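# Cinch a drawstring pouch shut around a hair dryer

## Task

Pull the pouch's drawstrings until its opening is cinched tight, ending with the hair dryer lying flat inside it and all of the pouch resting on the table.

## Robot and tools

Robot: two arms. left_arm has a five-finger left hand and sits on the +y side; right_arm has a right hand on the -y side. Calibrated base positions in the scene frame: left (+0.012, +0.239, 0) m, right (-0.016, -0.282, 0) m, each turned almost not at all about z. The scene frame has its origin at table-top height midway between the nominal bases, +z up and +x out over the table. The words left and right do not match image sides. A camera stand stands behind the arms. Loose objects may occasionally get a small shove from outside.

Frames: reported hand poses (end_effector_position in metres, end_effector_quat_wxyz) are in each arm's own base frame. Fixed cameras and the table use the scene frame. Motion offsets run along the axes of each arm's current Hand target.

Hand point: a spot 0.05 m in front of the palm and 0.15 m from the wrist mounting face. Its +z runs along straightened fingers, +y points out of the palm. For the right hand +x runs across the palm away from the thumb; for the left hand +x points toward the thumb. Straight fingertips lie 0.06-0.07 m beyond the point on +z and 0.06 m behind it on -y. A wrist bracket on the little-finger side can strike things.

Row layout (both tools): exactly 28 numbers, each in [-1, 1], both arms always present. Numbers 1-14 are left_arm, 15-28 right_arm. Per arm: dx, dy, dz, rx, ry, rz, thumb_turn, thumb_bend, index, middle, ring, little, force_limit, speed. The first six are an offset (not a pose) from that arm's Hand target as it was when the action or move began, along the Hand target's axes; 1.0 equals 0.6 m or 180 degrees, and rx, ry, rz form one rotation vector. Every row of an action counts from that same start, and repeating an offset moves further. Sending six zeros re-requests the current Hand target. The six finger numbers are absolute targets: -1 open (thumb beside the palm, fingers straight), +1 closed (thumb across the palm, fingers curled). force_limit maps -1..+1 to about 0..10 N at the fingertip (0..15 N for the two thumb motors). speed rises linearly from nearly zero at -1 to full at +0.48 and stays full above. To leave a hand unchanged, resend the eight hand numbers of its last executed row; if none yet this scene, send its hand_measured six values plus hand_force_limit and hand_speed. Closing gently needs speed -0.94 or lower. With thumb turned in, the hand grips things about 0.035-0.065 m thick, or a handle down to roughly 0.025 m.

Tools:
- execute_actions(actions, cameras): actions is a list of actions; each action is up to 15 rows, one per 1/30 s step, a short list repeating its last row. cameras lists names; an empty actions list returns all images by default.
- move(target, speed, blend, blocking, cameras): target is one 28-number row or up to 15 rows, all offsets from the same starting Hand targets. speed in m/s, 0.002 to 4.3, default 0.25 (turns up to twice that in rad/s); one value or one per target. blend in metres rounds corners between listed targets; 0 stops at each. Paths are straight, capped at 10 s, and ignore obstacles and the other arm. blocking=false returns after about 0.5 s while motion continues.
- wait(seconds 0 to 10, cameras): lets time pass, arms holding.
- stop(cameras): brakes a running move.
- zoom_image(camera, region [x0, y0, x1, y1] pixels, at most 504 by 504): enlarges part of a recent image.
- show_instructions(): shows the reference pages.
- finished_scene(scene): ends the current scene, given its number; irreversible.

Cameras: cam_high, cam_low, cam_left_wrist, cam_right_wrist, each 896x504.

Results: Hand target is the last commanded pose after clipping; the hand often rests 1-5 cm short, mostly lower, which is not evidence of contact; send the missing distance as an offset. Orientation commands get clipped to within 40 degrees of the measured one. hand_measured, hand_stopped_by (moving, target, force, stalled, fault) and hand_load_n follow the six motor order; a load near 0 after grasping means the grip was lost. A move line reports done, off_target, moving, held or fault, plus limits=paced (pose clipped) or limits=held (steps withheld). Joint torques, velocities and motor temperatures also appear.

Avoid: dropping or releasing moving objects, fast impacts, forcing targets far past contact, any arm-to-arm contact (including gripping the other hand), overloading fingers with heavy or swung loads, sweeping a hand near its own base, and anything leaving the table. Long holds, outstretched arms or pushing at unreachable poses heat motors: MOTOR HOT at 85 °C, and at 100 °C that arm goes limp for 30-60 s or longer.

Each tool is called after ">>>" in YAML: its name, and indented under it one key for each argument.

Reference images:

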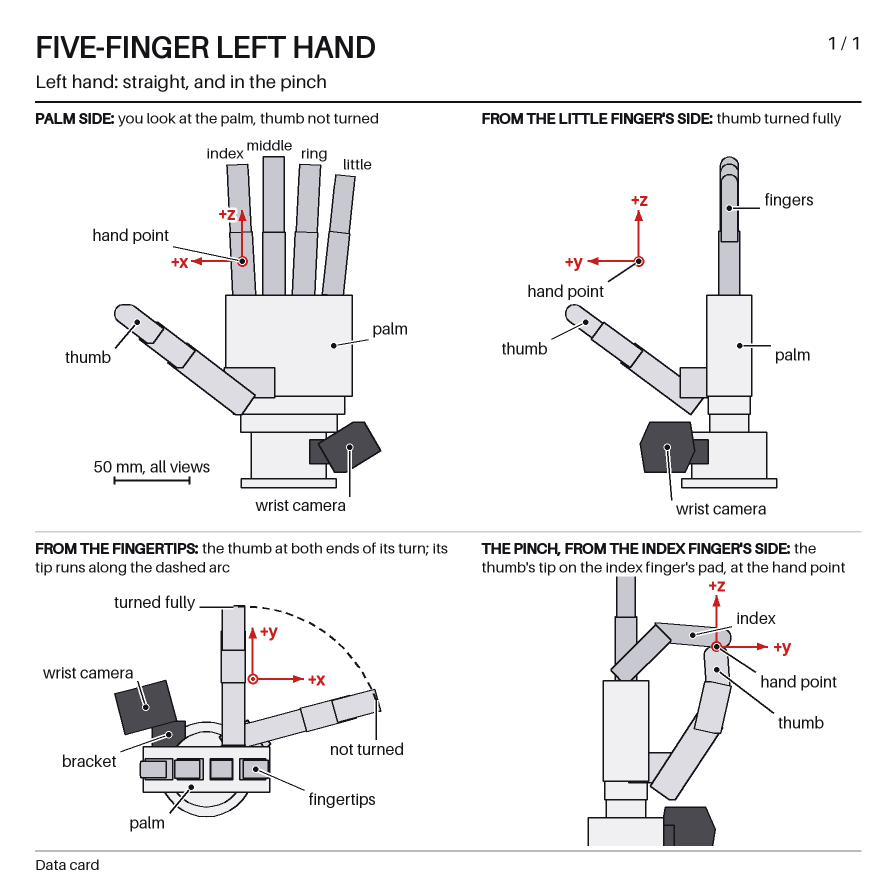

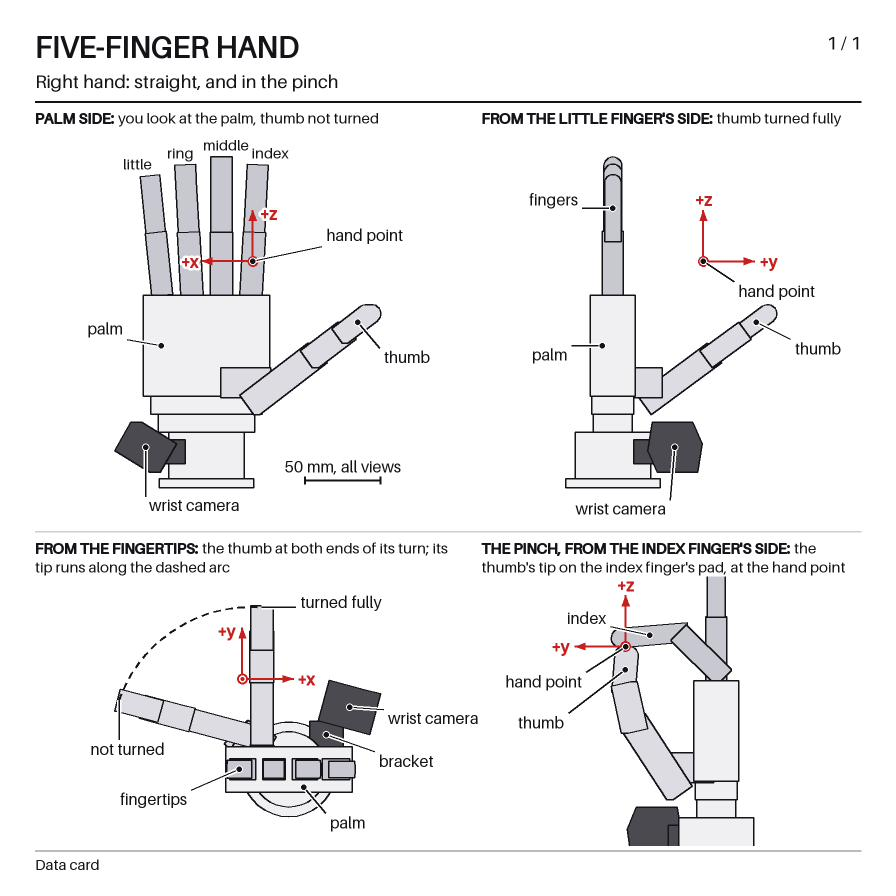

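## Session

>>> execute_actions:
  actions: []

>>> zoom_image:
  camera: "cam_high"
  region: [330, 190, 490, 350]

Scene clock: 0.00 s.
left_arm: end_effector_position=(+0.4165, +0.1981, +0.3433) hand_measured=(-1.000, -1.000, -1.000, -1.000, -1.000, -1.000) hand_load_n=(+0.0, +0.0, +0.0, +0.5, +0.0, +0.0) hand_stopped_by=(target, target, target, target, target, target) hand_force_limit=0.00 hand_speed=-0.80 end_effector_quat_wxyz=(-0.642, +0.755, -0.127, +0.029) | right_arm: end_effector_position=(+0.6242, +0.2953, +0.3697) hand_measured=(-1.000, -1.000, -1.000, -1.000, -1.000, -1.000) hand_load_n=(+0.0, +0.0, +0.0, +0.0, +0.0, +0.0) hand_stopped_by=(target, target, target, target, target, target) hand_force_limit=0.00 hand_speed=-0.80 end_effector_quat_wxyz=(-0.585, +0.717, -0.344, -0.162)
Joint positions: left_arm=[0.076 1.105 1.05 -0.499 -1.236 -0.408] | right_arm=[0.162 1.951 2.043 -0.781 -1.143 0.075]
Joint velocities: within noise
Joint torques (N m): no reading
Motor temperatures (°C): left_arm=[29 28 28 27 26 30] | right_arm=[29 29 30 29 28 28]
Heat: left arm: hottest wrist roll 30 °C; right arm: hottest elbow 30 °C.
Hand target: left_arm +0.4207, +0.1984, +0.3579; -0.645, +0.754, -0.117, +0.041 | right_arm +0.6252, +0.2955, +0.3886; -0.594, +0.718, -0.331, -0.148
camera_calibration:
cam_left_wrist: T_world_to_cam=[[0.407065, 0.146765, 0.901531, -0.502686], [0.661812, -0.727649, -0.180367, -0.0761737], [0.629526, 0.670065, -0.393331, -0.144968], [0, 0, 0, 1]] pos_world=[0.346299, 0.115487, 0.382427]
cam_right_wrist: T_world_to_cam=[[-0.499593, -0.157366, -0.851847, 0.671097], [-0.796471, -0.303251, 0.523137, 0.389193], [-0.340647, 0.939827, 0.0261649, 0.0408546], [0, 0, 0, 1]] pos_world=[0.659173, 0.185234, 0.367001]

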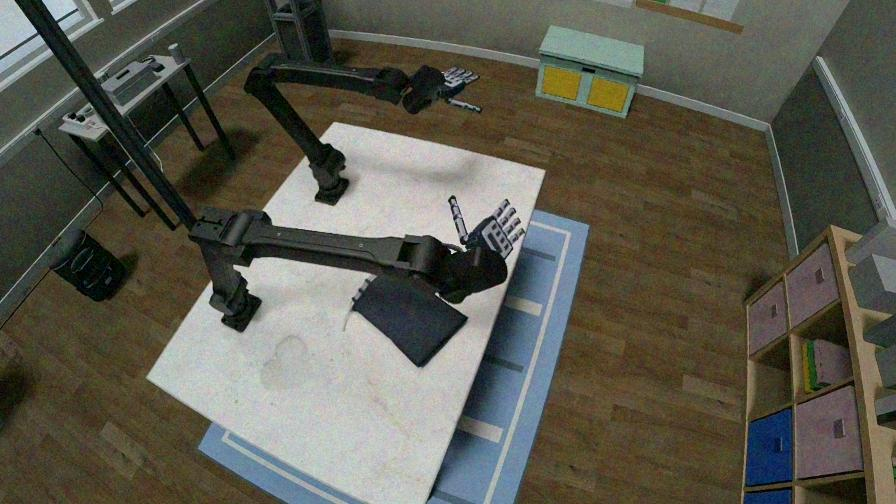

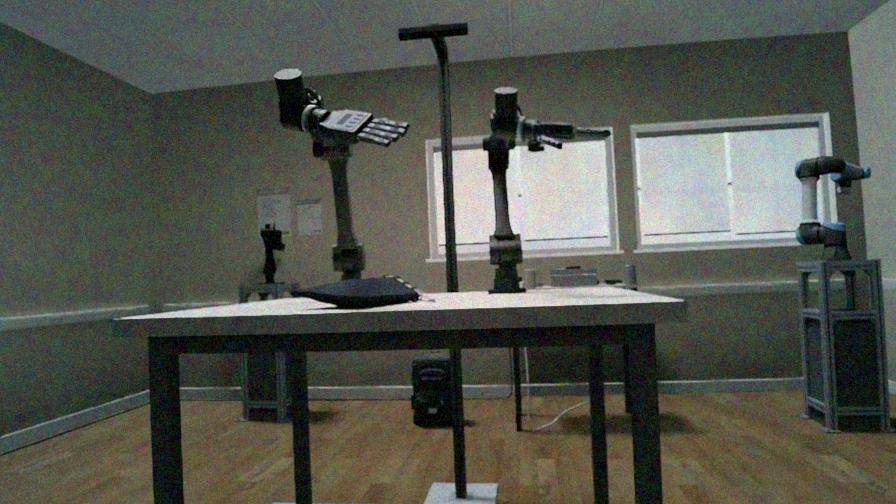

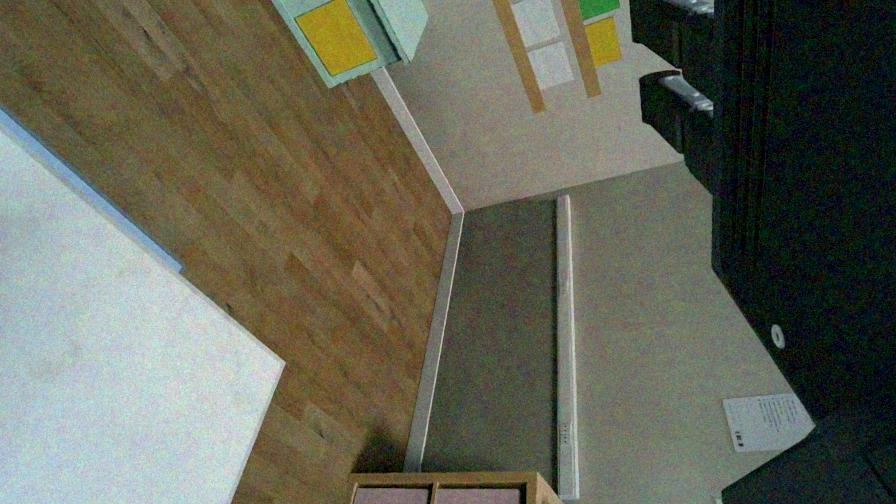

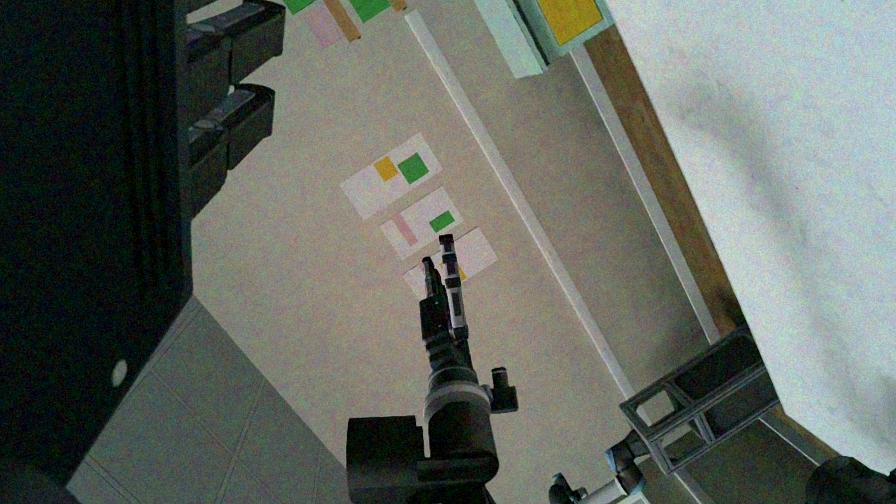

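Scaled by 3.150.

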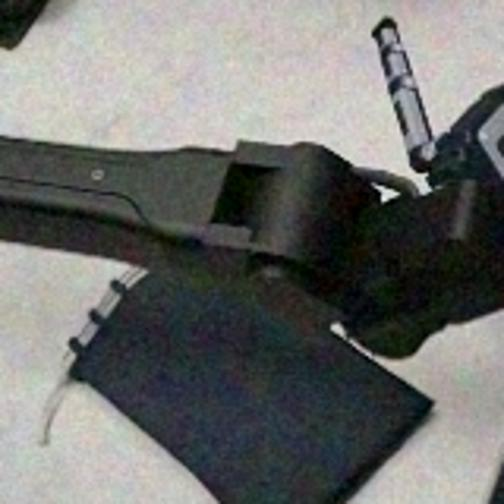

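>>> move:
  target: [0.107,0.3463,-0.5267,-0.2314,0.3673,0.2387, 1,-1,0.5,0.5,1,1,0,0, -0.045,0.5617,-0.3299,-0.0913,0.3927,0.0982, 1,-1,0.5,0.5,1,1,0,0]
  speed: 0.25
  cameras: ["cam_high","cam_left_wrist","cam_right_wrist"]

>>> zoom_image:
  camera: "cam_high"
  region: [330, 210, 490, 370]

Scene clock: 6.73 s.
left_arm: end_effector_position=(+0.3740, -0.1423, +0.1760) hand_measured=(+1.000, -1.000, +0.500, +0.500, +1.000, +1.000) hand_load_n=(+0.0, +0.0, +0.0, +0.0, +0.0, +0.5) hand_stopped_by=(target, target, target, target, target, target) hand_force_limit=0.00 hand_speed=0.00 end_effector_quat_wxyz=(-0.156, +0.698, -0.684, +0.145) | right_arm: end_effector_position=(+0.3565, +0.0863, +0.1980) hand_measured=(+1.000, -1.000, +0.500, +0.500, +1.000, +1.000) hand_load_n=(+0.0, +0.0, +0.0, +0.0, +0.0, +0.0) hand_stopped_by=(target, target, target, target, target, target) hand_force_limit=0.00 hand_speed=0.00 end_effector_quat_wxyz=(-0.164, +0.689, -0.686, +0.166)
Joint positions: left_arm=[-0.316 1.232 1.063 -0.998 -0.147 -0.306] | right_arm=[0.174 1.107 1.015 -1.013 0.08 0.15]
Joint torques (N m): left_arm=[-0.73 -4.6 14.26 0.7 -0.02 0.16] | right_arm=[1.14 -9.52 7.65 0.44 0.19 0.03]
Heat: left arm: hottest wrist roll 30 °C; right arm: hottest elbow 31 °C.
Hand target: left_arm +0.3904, -0.1499, +0.2000; -0.165, +0.688, -0.687, +0.165 | right_arm +0.3501, +0.0900, +0.1998; -0.165, +0.688, -0.688, +0.165
Off the commanded pose: left_arm 0.030 m, 3 deg | right_arm 0.008 m, 0 deg.
move: off_target (left_arm)
camera_calibration:
cam_left_wrist: T_world_to_cam=[[0.911945, -0.236423, 0.33535, -0.428383], [-0.365384, -0.839784, 0.401568, -0.060117], [0.186682, -0.48874, -0.852223, 0.125476], [0, 0, 0, 1]] pos_world=[0.345272, -0.09044, 0.274732]
cam_right_wrist: T_world_to_cam=[[-0.869132, -0.238521, -0.433263, 0.41404], [-0.426101, 0.805866, 0.411118, -0.00318937], [0.251092, 0.54193, -0.802038, 0.137924], [0, 0, 0, 1]] pos_world=[0.323865, 0.0265822, 0.29132]
Images, in order (width x height): cam_high 896x504, cam_left_wrist 896x504, cam_right_wrist 896x504.

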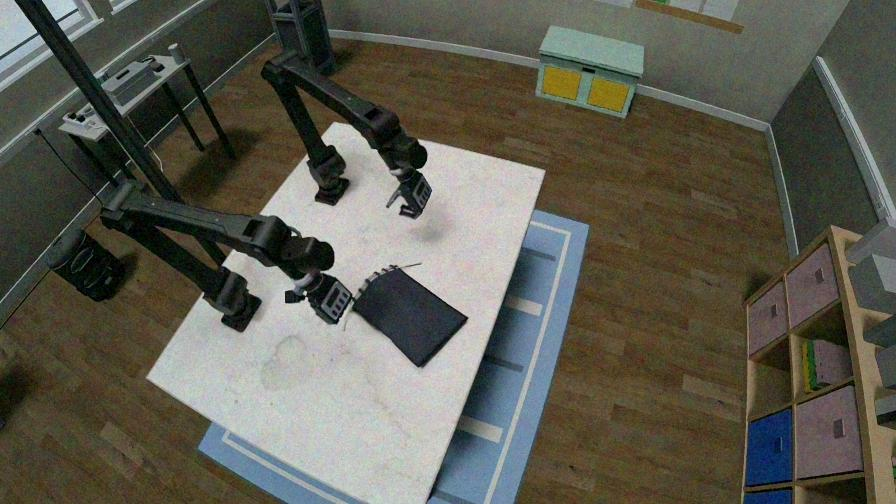

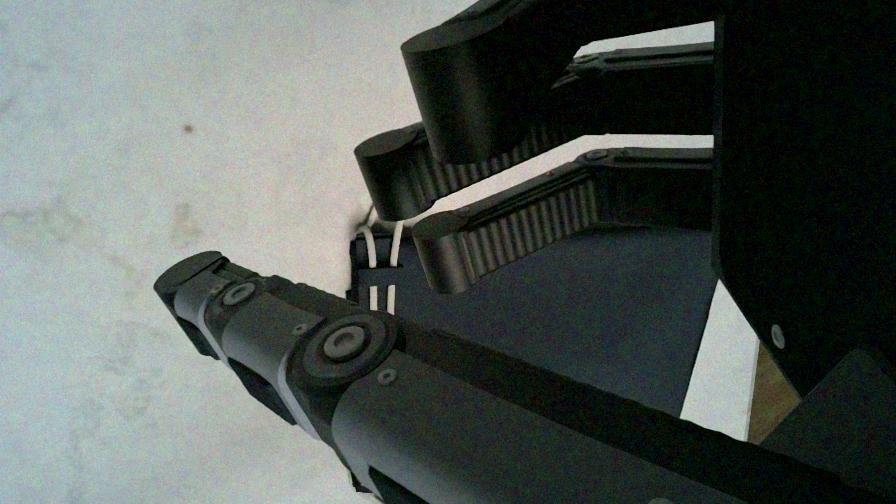

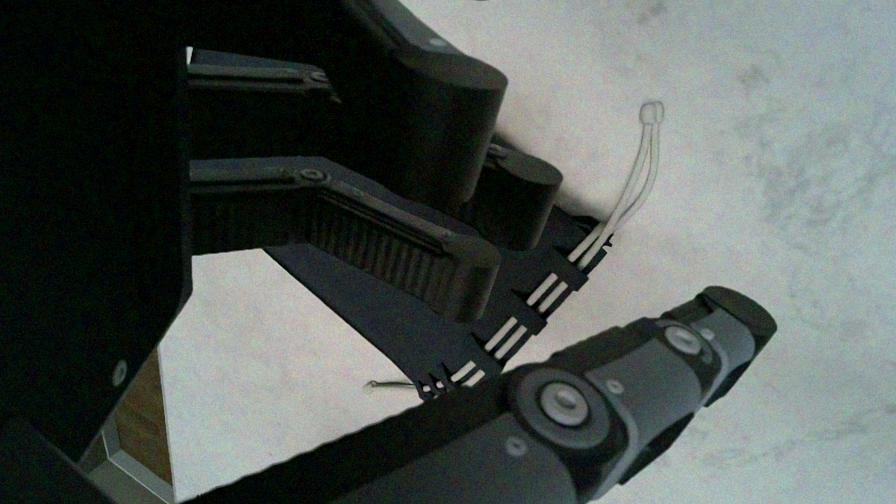

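Scaled by 3.150.

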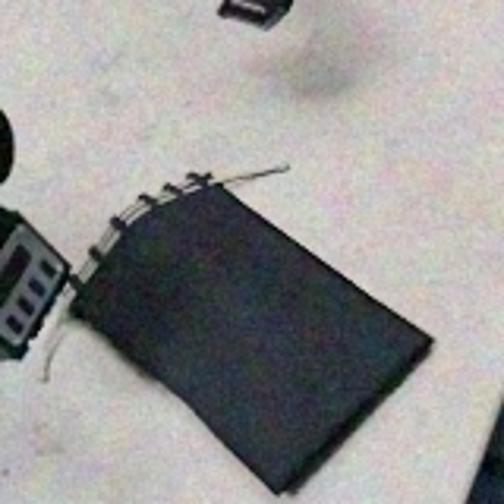

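>>> move:
  target: [0.0668,0.0682,0.2552,0,0.0958,0.1881, 1,-1,0.5,0.5,1,1,0,0, -0.0233,0.1153,0.2588,0,0.0202,0.0396, 1,-1,0.5,0.5,1,1,0,0]
  speed: 0.2
  cameras: ["cam_left_wrist","cam_right_wrist"]

Scene clock: 11.07 s.
left_arm: end_effector_position=(+0.4242, -0.1873, +0.0489) hand_measured=(+1.000, -1.000, +0.500, +0.500, +1.000, +1.000) hand_load_n=(+0.0, +0.0, +0.0, -0.5, +0.0, +0.0) hand_stopped_by=(target, target, target, target, target, target) hand_force_limit=0.00 hand_speed=0.00 end_effector_quat_wxyz=(+0.101, -0.437, +0.869, -0.208) | right_arm: end_effector_position=(+0.3577, +0.0991, +0.0337) hand_measured=(+1.000, -1.000, +0.500, +0.500, +1.000, +1.000) hand_load_n=(+0.0, +0.0, +0.0, +0.0, +0.0, +0.0) hand_stopped_by=(target, target, target, target, target, target) hand_force_limit=0.00 hand_speed=0.00 end_effector_quat_wxyz=(+0.150, -0.640, +0.733, -0.176)
Joint positions: left_arm=[-0.327 1.543 1.008 -0.59 0.144 0.279] | right_arm=[0.229 1.283 0.696 -0.546 0.166 0.326]
Joint torques (N m): left_arm=[-0.67 -7.53 7.25 1.8 0.17 0.13] | right_arm=[1.2 -8.29 6.38 1.74 0.25 0.08]
Heat: left arm: hottest wrist roll 30 °C; right arm: hottest elbow 31 °C.
Hand target: left_arm +0.4235, -0.1898, +0.0449; +0.103, -0.427, +0.874, -0.210 | right_arm +0.3590, +0.1041, +0.0301; +0.153, -0.638, +0.734, -0.176
Off the commanded pose: left_arm 0.005 m, 1 deg | right_arm 0.006 m, 0 deg.
move: done
camera_calibration:
cam_left_wrist: T_world_to_cam=[[0.566731, -0.734324, 0.373611, -0.390885], [-0.812629, -0.423441, 0.400414, 0.239257], [-0.135832, -0.530535, -0.83671, 0.114042], [0, 0, 0, 1]] pos_world=[0.431444, -0.125221, 0.145657]
cam_right_wrist: T_world_to_cam=[[-0.896498, -0.115207, -0.427807, 0.34438], [-0.30696, 0.857803, 0.41225, 0.0068488], [0.31948, 0.500901, -0.804382, -0.0213441], [0, 0, 0, 1]] pos_world=[0.317657, 0.0444913, 0.127336]
Images, in order (width x height): cam_left_wrist 896x504, cam_right_wrist 896x504.

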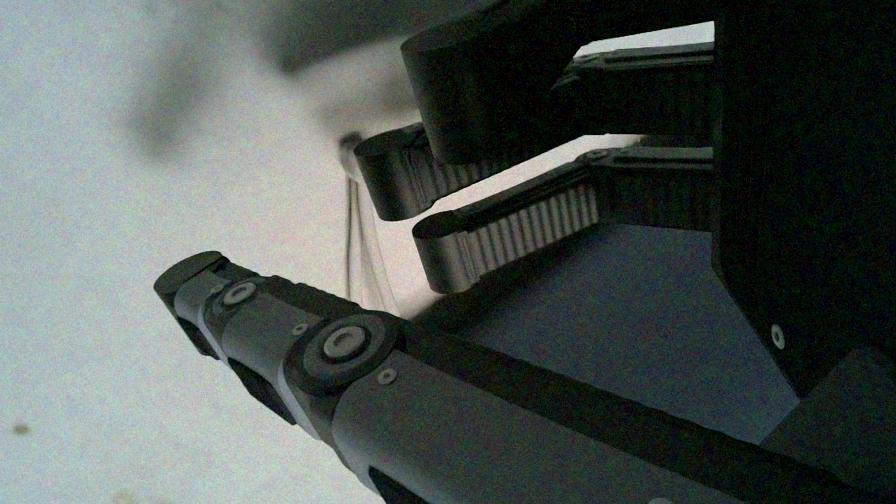

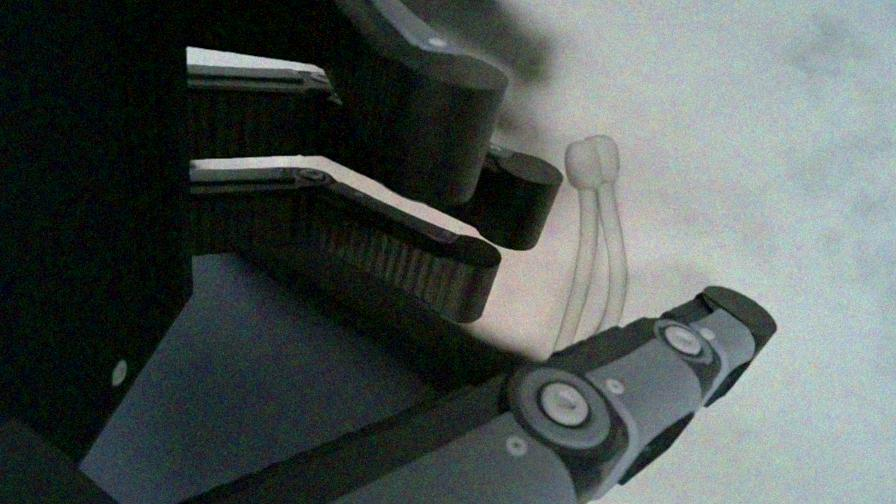

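>>> move:
  target:
    - [0.0212,-0.0064,0.0314,0,0,0, 1,-1,0.5,0.5,1,1,0.3,-0.6, -0.0076,0.012,0.0393,0,0,0, 1,-1,0.5,0.5,1,1,0.4,-0.6]
    - [0.0212,0.0193,0.0819,0,0,0, 1,-1,0.5,0.5,1,1,0.3,-0.6, -0.0076,0.012,0.0393,0,0,0, 1,0.2,0.5,0.5,1,1,0.4,-0.6]
  speed: 0.1
  cameras: ["cam_left_wrist","cam_right_wrist"]

Scene clock: 15.97 s.
left_arm: end_effector_position=(+0.4259, -0.2040, -0.0010) hand_measured=(+1.000, -1.000, +0.500, +0.500, +1.000, +1.000) hand_load_n=(+0.0, +0.0, +0.0, +0.0, +0.0, +0.0) hand_stopped_by=(target, target, target, target, target, target) hand_force_limit=0.30 hand_speed=-0.60 end_effector_quat_wxyz=(+0.102, -0.423, +0.876, -0.207) | right_arm: end_effector_position=(+0.3613, +0.1045, +0.0095) hand_measured=(+1.000, -0.556, +0.500, +0.500, +1.000, +1.000) hand_load_n=(-2.0, +7.0, +0.0, +0.0, +0.0, +0.0) hand_stopped_by=(target, force, target, target, target, target) hand_force_limit=0.40 hand_speed=-0.60 end_effector_quat_wxyz=(+0.150, -0.642, +0.732, -0.174)
Joint positions: left_arm=[-0.363 1.641 0.971 -0.452 0.133 0.278] | right_arm=[0.24 1.346 0.675 -0.465 0.167 0.334]
Joint torques (N m): left_arm=[-0.73 -8.12 6.69 1.83 0.02 -0.15] | right_arm=[0.97 -8.47 6.24 1.87 0.33 0.03]
Heat: left arm: hottest wrist roll 30 °C; right arm: hottest elbow 31 °C.
Hand target: left_arm +0.4252, -0.2073, -0.0041; +0.103, -0.427, +0.874, -0.210 | right_arm +0.3639, +0.1081, +0.0059; +0.153, -0.638, +0.734, -0.176
Off the commanded pose: left_arm 0.005 m, 1 deg | right_arm 0.006 m, 1 deg.
move: done
camera_calibration:
cam_left_wrist: T_world_to_cam=[[0.541919, -0.754077, 0.371069, -0.378869], [-0.827483, -0.401543, 0.392473, 0.26444], [-0.146954, -0.519742, -0.841589, 0.0706344], [0, 0, 0, 1]] pos_world=[0.434516, -0.1428, 0.0962461]
cam_right_wrist: T_world_to_cam=[[-0.897138, -0.11828, -0.42562, 0.338447], [-0.309555, 0.855689, 0.414696, 0.0143256], [0.315148, 0.503792, -0.804285, -0.0434803], [0, 0, 0, 1]] pos_world=[0.321771, 0.0496781, 0.103138]
Images, in order (width x height): cam_left_wrist 896x504, cam_right_wrist 896x504.

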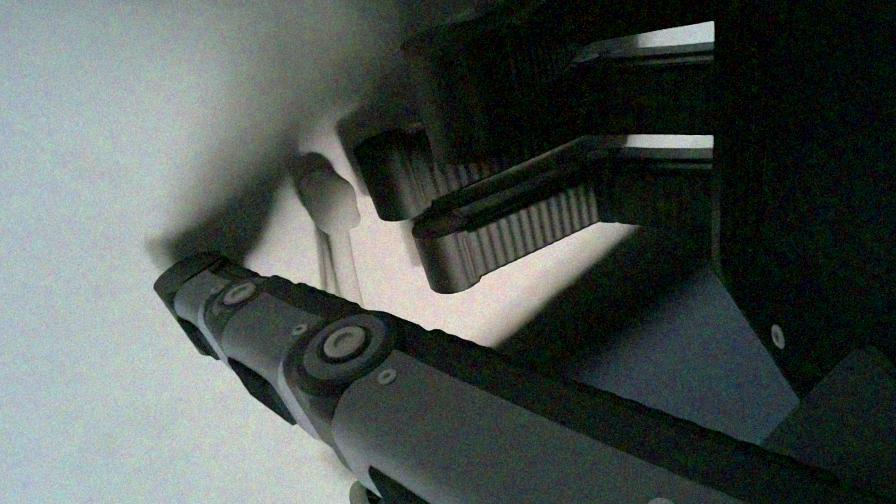

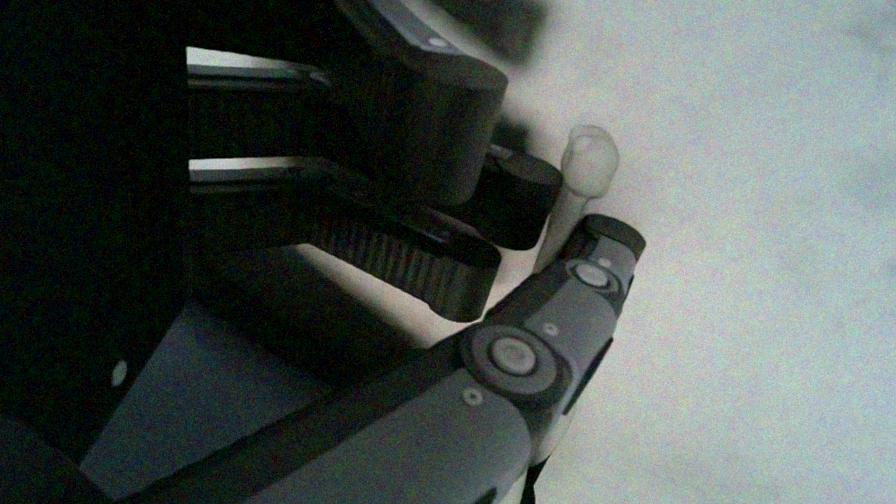

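>>> move:
  target:
    - [0.0052,-0.0227,-0.0446,0,0,0, 1,-1,0.5,0.5,1,1,0.3,-0.6, 0,0,0,0,0,0, 1,0.25,0.5,0.5,1,1,0.7,-0.6]
    - [0.0052,-0.0018,-0.0036,0,0,0, 1,-1,0.5,0.5,1,1,0.3,-0.6, 0,0,0,0,0,0, 1,0.25,0.5,0.5,1,1,0.7,-0.6]
    - [0.0052,-0.0018,-0.0036,0,0,0, 1,0.2,0.5,0.5,1,1,0.4,-0.6, 0,0,0,0,0,0, 1,0.28,0.5,0.5,1,1,0.7,-0.6]
  speed: 0.1
  cameras: ["cam_left_wrist","cam_right_wrist"]

Scene clock: 19.90 s.
left_arm: end_effector_position=(+0.4250, -0.2059, +0.0028) hand_measured=(+1.000, -0.572, +0.500, +0.500, +1.000, +1.000) hand_load_n=(+3.5, +9.5, +0.0, -0.5, +0.0, +0.0) hand_stopped_by=(target, force, target, target, target, target) hand_force_limit=0.40 hand_speed=-0.60 end_effector_quat_wxyz=(+0.104, -0.423, +0.876, -0.208) | right_arm: end_effector_position=(+0.3584, +0.1050, +0.0096) hand_measured=(+1.000, -0.484, +0.500, +0.500, +1.000, +1.000) hand_load_n=(-1.5, +14.0, +0.0, +0.5, +0.0, +0.0) hand_stopped_by=(target, force, target, target, target, target) hand_force_limit=0.70 hand_speed=-0.60 end_effector_quat_wxyz=(+0.149, -0.643, +0.731, -0.172)
Joint positions: left_arm=[-0.369 1.632 0.971 -0.457 0.129 0.272] | right_arm=[0.242 1.342 0.673 -0.472 0.164 0.334]
Joint torques (N m): left_arm=[-0.85 -7.94 6.71 1.78 0.04 -0.15] | right_arm=[0.85 -7.77 6.32 2.11 0.46 0.03]
Heat: left arm: hottest wrist roll 30 °C; right arm: hottest elbow 31 °C.
Hand target: left_arm +0.4234, -0.2098, -0.0015; +0.103, -0.426, +0.874, -0.210 | right_arm +0.3639, +0.1081, +0.0058; +0.153, -0.638, +0.734, -0.176
Off the commanded pose: left_arm 0.006 m, 1 deg | right_arm 0.007 m, 1 deg.
move: done
camera_calibration:
cam_left_wrist: T_world_to_cam=[[0.541223, -0.753381, 0.373491, -0.380794], [-0.828644, -0.402353, 0.38918, 0.261745], [-0.142926, -0.520124, -0.842047, 0.070883], [0, 0, 0, 1]] pos_world=[0.433119, -0.144701, 0.100044]
cam_right_wrist: T_world_to_cam=[[-0.899128, -0.120117, -0.420881, 0.336788], [-0.309632, 0.854207, 0.417681, 0.0131161], [0.309349, 0.505867, -0.805234, -0.04076], [0, 0, 0, 1]] pos_world=[0.319486, 0.0498693, 0.103448]
Images, in order (width x height): cam_left_wrist 896x504, cam_right_wrist 896x504.

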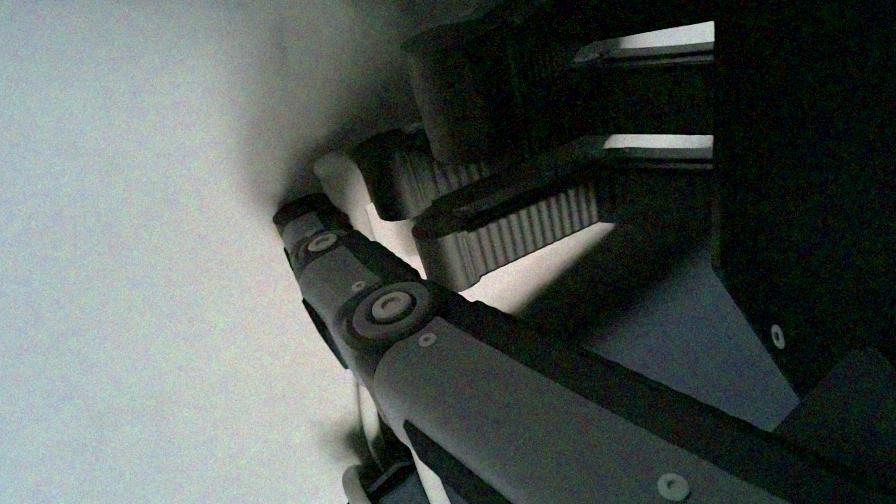

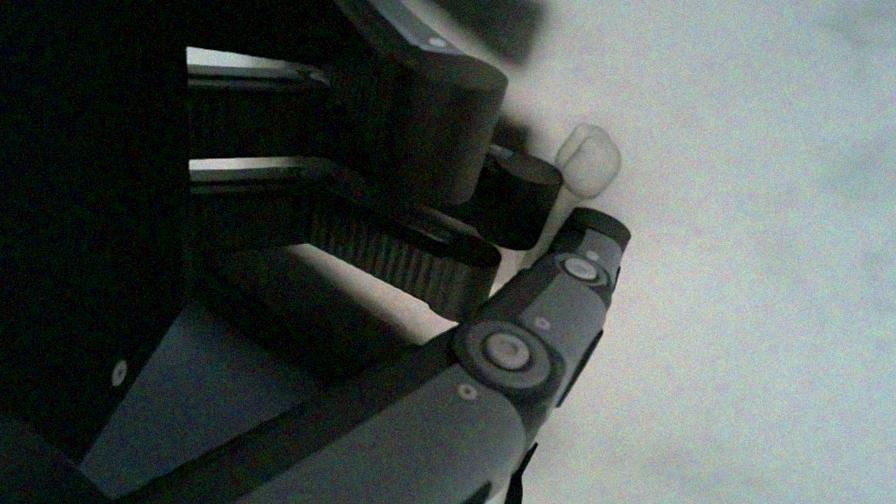

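>>> zoom_image:
  camera: "cam_left_wrist"
  region: [220, 100, 480, 320]

Scaled by 1.938.

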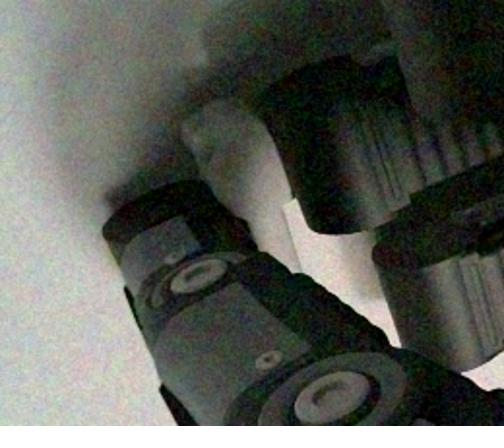

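>>> move:
  target:
    - [0,-0.0008,-0.0015,0,0,0, 1,0.25,0.5,0.5,1,1,0.7,-0.6, 0,-0.0008,-0.0015,0,0,0, 1,0.28,0.5,0.5,1,1,0.7,-0.6]
    - [-0.108,0.063,-0.0788,0,0.0555,0.1089, 1,0.25,0.5,0.5,1,1,0.7,-0.6, 0.1283,-0.005,-0.0442,0,-0.1211,-0.2376, 1,0.28,0.5,0.5,1,1,0.7,-0.6]
  speed: 0.12
  cameras: ["cam_high","cam_left_wrist","cam_right_wrist"]

>>> zoom_image:
  camera: "cam_high"
  region: [330, 220, 460, 350]

Scene clock: 30.33 s.
left_arm: end_effector_position=(+0.4042, -0.1364, +0.0121) hand_measured=(+1.000, -0.562, +0.500, +0.500, +1.000, +1.000) hand_load_n=(+8.0, +10.0, +0.0, -0.5, +0.0, +0.0) hand_stopped_by=(target, force, target, target, target, target) hand_force_limit=0.70 hand_speed=-0.60 end_effector_quat_wxyz=(+0.039, -0.261, +0.938, -0.226) | right_arm: end_effector_position=(+0.3213, +0.0451, +0.0145) hand_measured=(+1.000, -0.484, +0.500, +0.500, +1.000, +1.000) hand_load_n=(+1.5, +8.5, +1.0, -0.5, +0.0, +0.0) hand_stopped_by=(target, force, target, target, target, target) hand_force_limit=0.70 hand_speed=-0.60 end_effector_quat_wxyz=(-0.210, +0.880, -0.419, +0.074)
Joint positions: left_arm=[-0.206 1.601 0.971 -0.649 0.363 0.769] | right_arm=[-0.013 1.326 0.679 -0.601 -0.317 -0.642]
Joint torques (N m): left_arm=[1.49 -8.76 9.18 0.5 -0.18 0.39] | right_arm=[-1.55 -9.64 9.92 0.03 0.17 -0.39]
Heat: left arm: hottest wrist roll 30 °C; right arm: hottest elbow 32 °C.
Hand target: left_arm +0.4196, -0.1247, +0.0233; +0.061, -0.252, +0.939, -0.225 | right_arm +0.3438, +0.0332, +0.0308; -0.212, +0.881, -0.411, +0.098
Off the commanded pose: left_arm 0.023 m, 3 deg | right_arm 0.030 m, 3 deg.
move: off_target (left_arm, right_arm)
camera_calibration:
cam_left_wrist: T_world_to_cam=[[0.250312, -0.891797, 0.376884, -0.22204], [-0.898341, -0.0687856, 0.43388, 0.341966], [-0.361008, -0.447176, -0.818356, 0.209675], [0, 0, 0, 1]] pos_world=[0.438476, -0.0807307, 0.1069]
cam_right_wrist: T_world_to_cam=[[-0.541956, -0.726742, -0.422054, 0.210948], [-0.81832, 0.341962, 0.461968, 0.236744], [-0.191406, 0.595741, -0.780036, 0.161384], [0, 0, 0, 1]] pos_world=[0.338947, -0.0237953, 0.105549]
Images, in order (width x height): cam_high 896x504, cam_left_wrist 896x504, cam_right_wrist 896x504.

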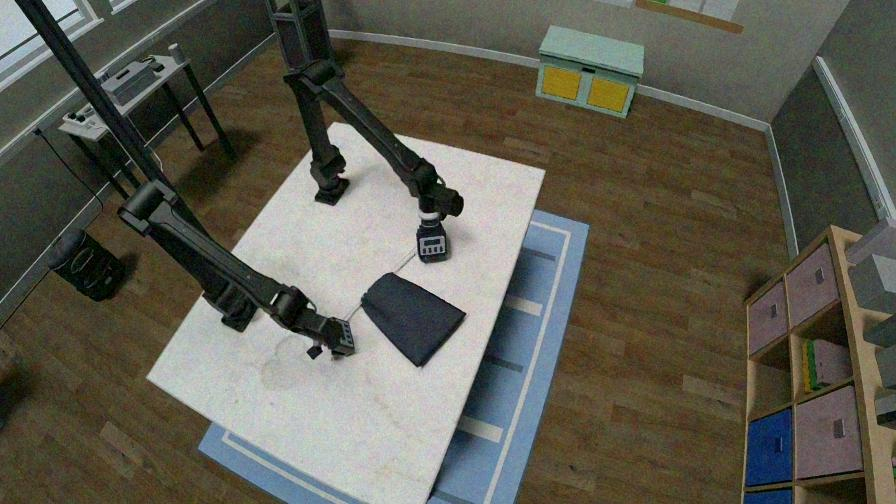

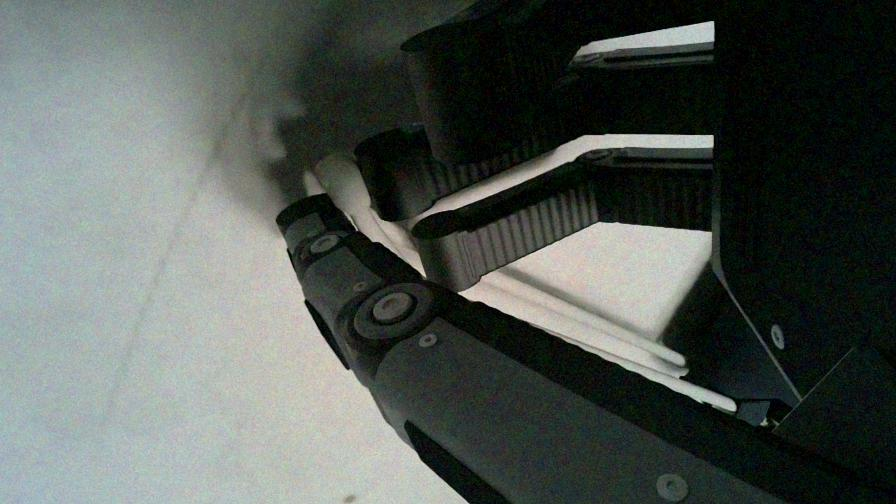

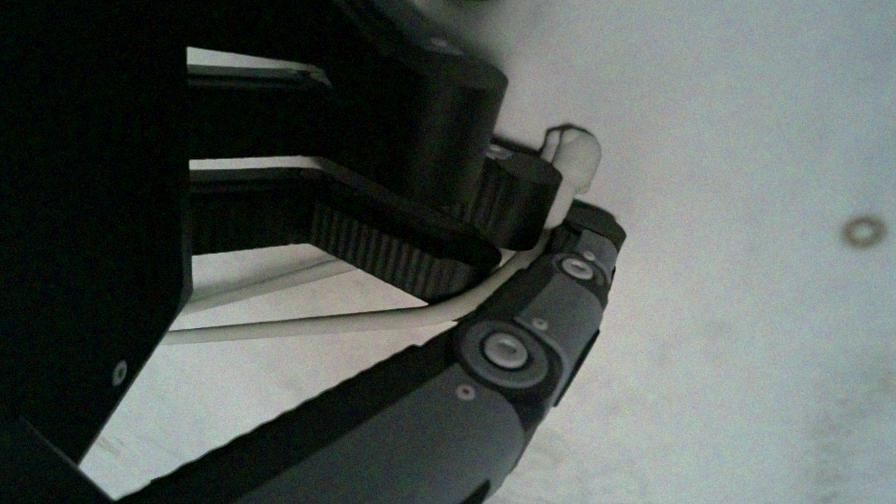

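Scaled by 3.877.

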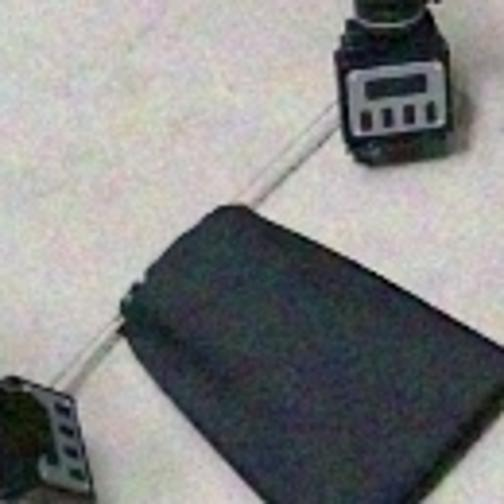

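>>> move:
  target: [-0.063,0.0412,-0.0397,0,0,0, 1,0.25,0.5,0.5,1,1,0.7,-0.6, 0.0482,0.0615,-0.05,0,0,0, 1,0.28,0.5,0.5,1,1,0.7,-0.6]
  speed: 0.05
  cameras: ["cam_high","cam_left_wrist"]

>>> zoom_image:
  camera: "cam_high"
  region: [330, 220, 460, 350]

Scene clock: 33.20 s.
left_arm: end_effector_position=(+0.3999, -0.1012, +0.0166) hand_measured=(+1.000, -0.562, +0.500, +0.500, +1.000, +1.000) hand_load_n=(+10.0, +7.5, -0.5, +0.5, +0.5, +0.0) hand_stopped_by=(target, force, target, target, target, target) hand_force_limit=0.70 hand_speed=-0.60 end_effector_quat_wxyz=(+0.017, -0.266, +0.936, -0.229) | right_arm: end_effector_position=(+0.3060, +0.0060, +0.0231) hand_measured=(+1.000, -0.484, +0.500, +0.500, +1.000, +1.000) hand_load_n=(+2.5, +8.5, +2.5, -0.5, +0.0, +0.0) hand_stopped_by=(target, force, target, target, target, target) hand_force_limit=0.70 hand_speed=-0.60 end_effector_quat_wxyz=(-0.221, +0.877, -0.423, +0.062)
Joint positions: left_arm=[-0.114 1.6 0.983 -0.732 0.411 0.856] | right_arm=[-0.157 1.296 0.679 -0.692 -0.386 -0.778]
Joint torques (N m): left_arm=[2.9 -8.23 12.26 0.51 -0.79 0.65] | right_arm=[-2.32 -10.05 9.81 -0.16 0.85 -0.6]
Heat: left arm: hottest wrist roll 30 °C; right arm: hottest elbow 32 °C.
Hand target: left_arm +0.4359, -0.0774, +0.0333; +0.061, -0.252, +0.939, -0.225 | right_arm +0.3268, -0.0189, +0.0407; -0.212, +0.881, -0.411, +0.098
Off the commanded pose: left_arm 0.046 m, 5 deg | right_arm 0.037 m, 4 deg.
move: off_target (left_arm, right_arm)
camera_calibration:
cam_left_wrist: T_world_to_cam=[[0.266832, -0.883992, 0.383873, -0.197109], [-0.879596, -0.0606069, 0.471844, 0.331141], [-0.393842, -0.463556, -0.793728, 0.238665], [0, 0, 0, 1]] pos_world=[0.437861, -0.043539, 0.108853]
Images, in order (width x height): cam_high 896x504, cam_left_wrist 896x504.

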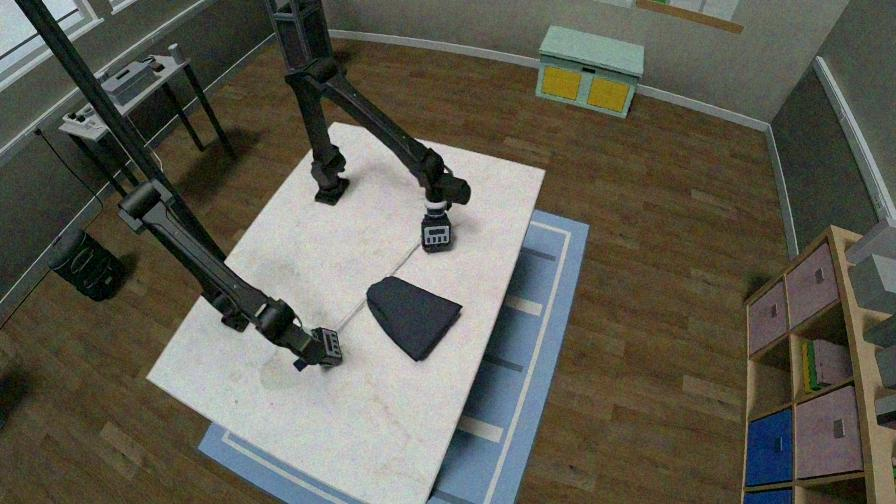

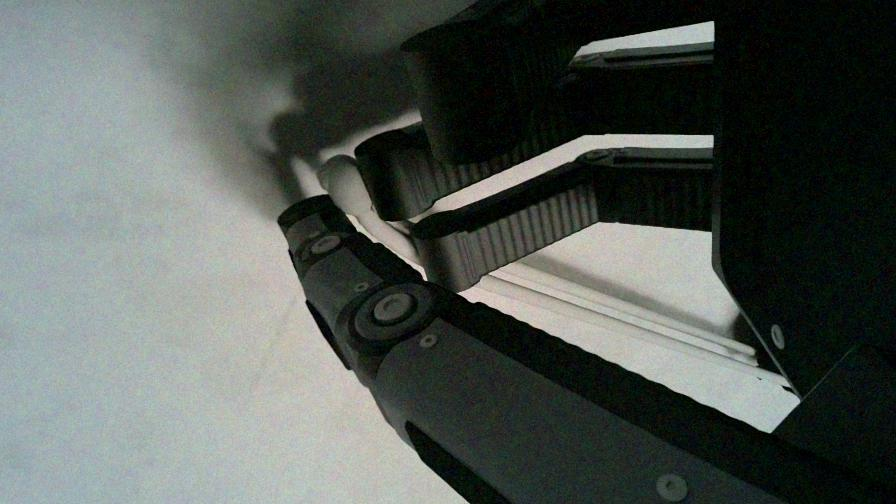

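Scaled by 3.877.

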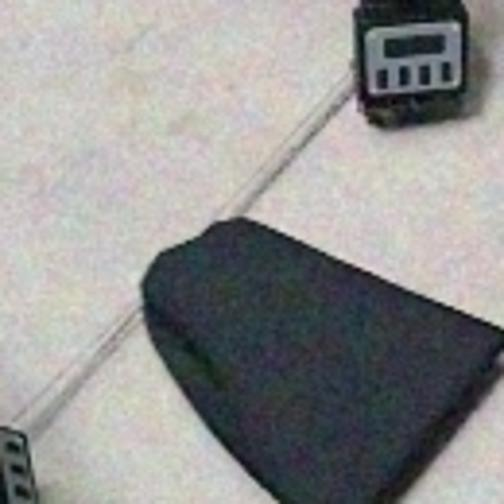

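>>> move:
  target: [-0.0250,0.0235,-0.0120,0,0,0, 1,0.25,0.5,0.5,1,1,0.7,-0.6, 0.0340,0.0380,-0.0212,0,0,0, 1,0.28,0.5,0.5,1,1,0.7,-0.6]
  speed: 0.05
  cameras: ["cam_high","cam_left_wrist","cam_right_wrist"]

>>> zoom_image:
  camera: "cam_high"
  region: [330, 220, 460, 350]

Scene clock: 35.10 s.
left_arm: end_effector_position=(+0.4185, -0.0534, +0.0215) hand_measured=(+1.000, -0.558, +0.500, +0.500, +1.000, +1.000) hand_load_n=(+0.0, +0.0, +0.0, +0.0, +0.0, +0.5) hand_stopped_by=(target, force, target, target, target, target) hand_force_limit=0.70 hand_speed=-0.60 end_effector_quat_wxyz=(+0.044, -0.267, +0.937, -0.219) | right_arm: end_effector_position=(+0.2966, -0.0410, +0.0231) hand_measured=(+1.000, -0.484, +0.500, +0.500, +1.000, +1.000) hand_load_n=(+0.5, +9.5, +0.0, +0.0, +0.0, +0.5) hand_stopped_by=(target, force, target, target, target, target) hand_force_limit=0.70 hand_speed=-0.60 end_effector_quat_wxyz=(-0.208, +0.880, -0.420, +0.073)
Joint positions: left_arm=[-0.017 1.603 1.01 -0.754 0.395 0.954] | right_arm=[-0.291 1.293 0.685 -0.74 -0.388 -0.926]
Joint torques (N m): left_arm=[-0.73 -7.36 11.7 0.5 0.34 0.15] | right_arm=[-0.67 -9.17 10.45 0.18 -0.37 -0.27]
Heat: left arm: hottest elbow 30 °C; right arm: hottest elbow 32 °C.
Hand target: left_arm +0.4410, -0.0561, +0.0333; +0.061, -0.252, +0.939, -0.225 | right_arm +0.3200, -0.0513, +0.0417; -0.212, +0.881, -0.411, +0.098
Off the commanded pose: left_arm 0.026 m, 3 deg | right_arm 0.032 m, 3 deg.
move: off_target (left_arm, right_arm)
camera_calibration:
cam_left_wrist: T_world_to_cam=[[0.262052, -0.892989, 0.365922, -0.159879], [-0.898249, -0.087076, 0.430775, 0.355472], [-0.352815, -0.441574, -0.824945, 0.256761], [0, 0, 0, 1]] pos_world=[0.451787, 0.00156155, 0.117188]
cam_right_wrist: T_world_to_cam=[[-0.544471, -0.727117, -0.418154, 0.139232], [-0.816398, 0.344997, 0.463111, 0.241396], [-0.192474, 0.593531, -0.781457, 0.214896], [0, 0, 0, 1]] pos_world=[0.314245, -0.10959, 0.114359]
Images, in order (width x height): cam_high 896x504, cam_left_wrist 896x504, cam_right_wrist 896x504.

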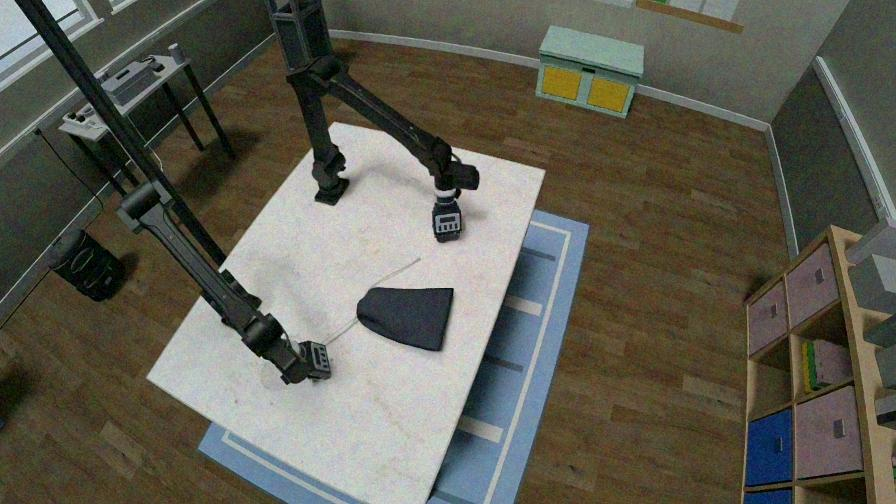

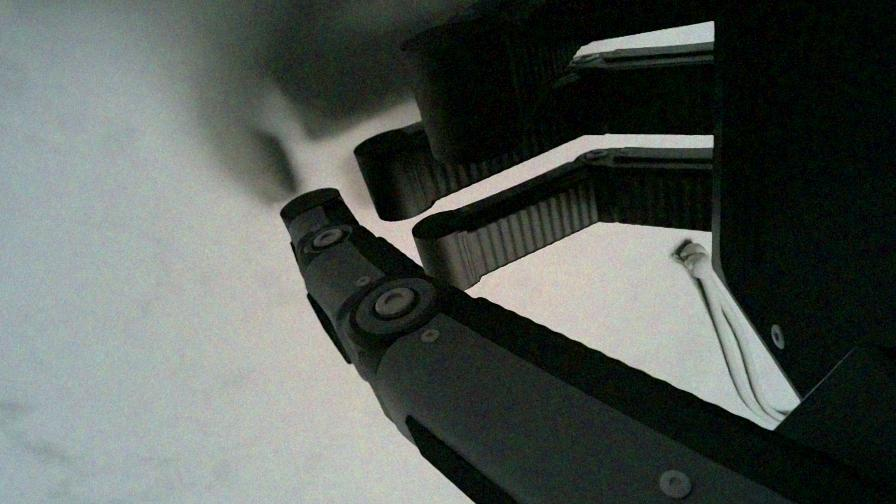

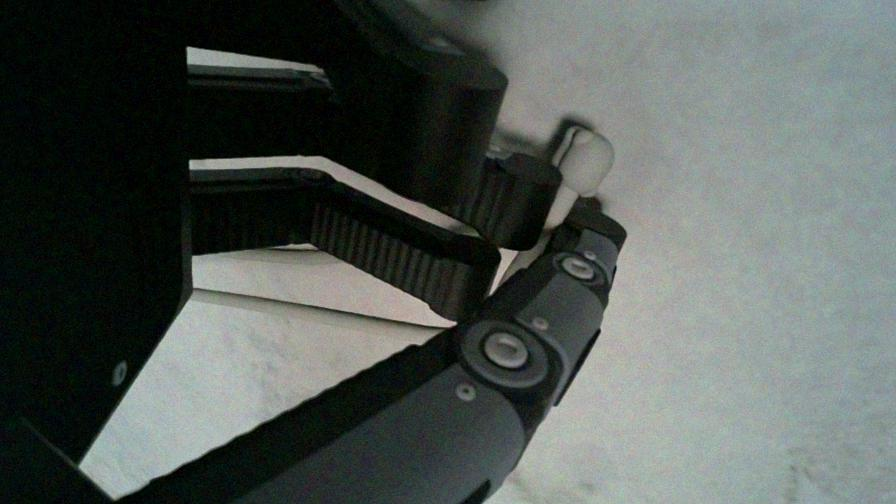

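Scaled by 3.877.

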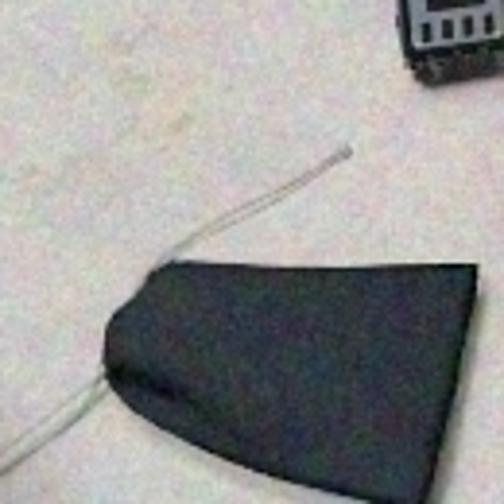

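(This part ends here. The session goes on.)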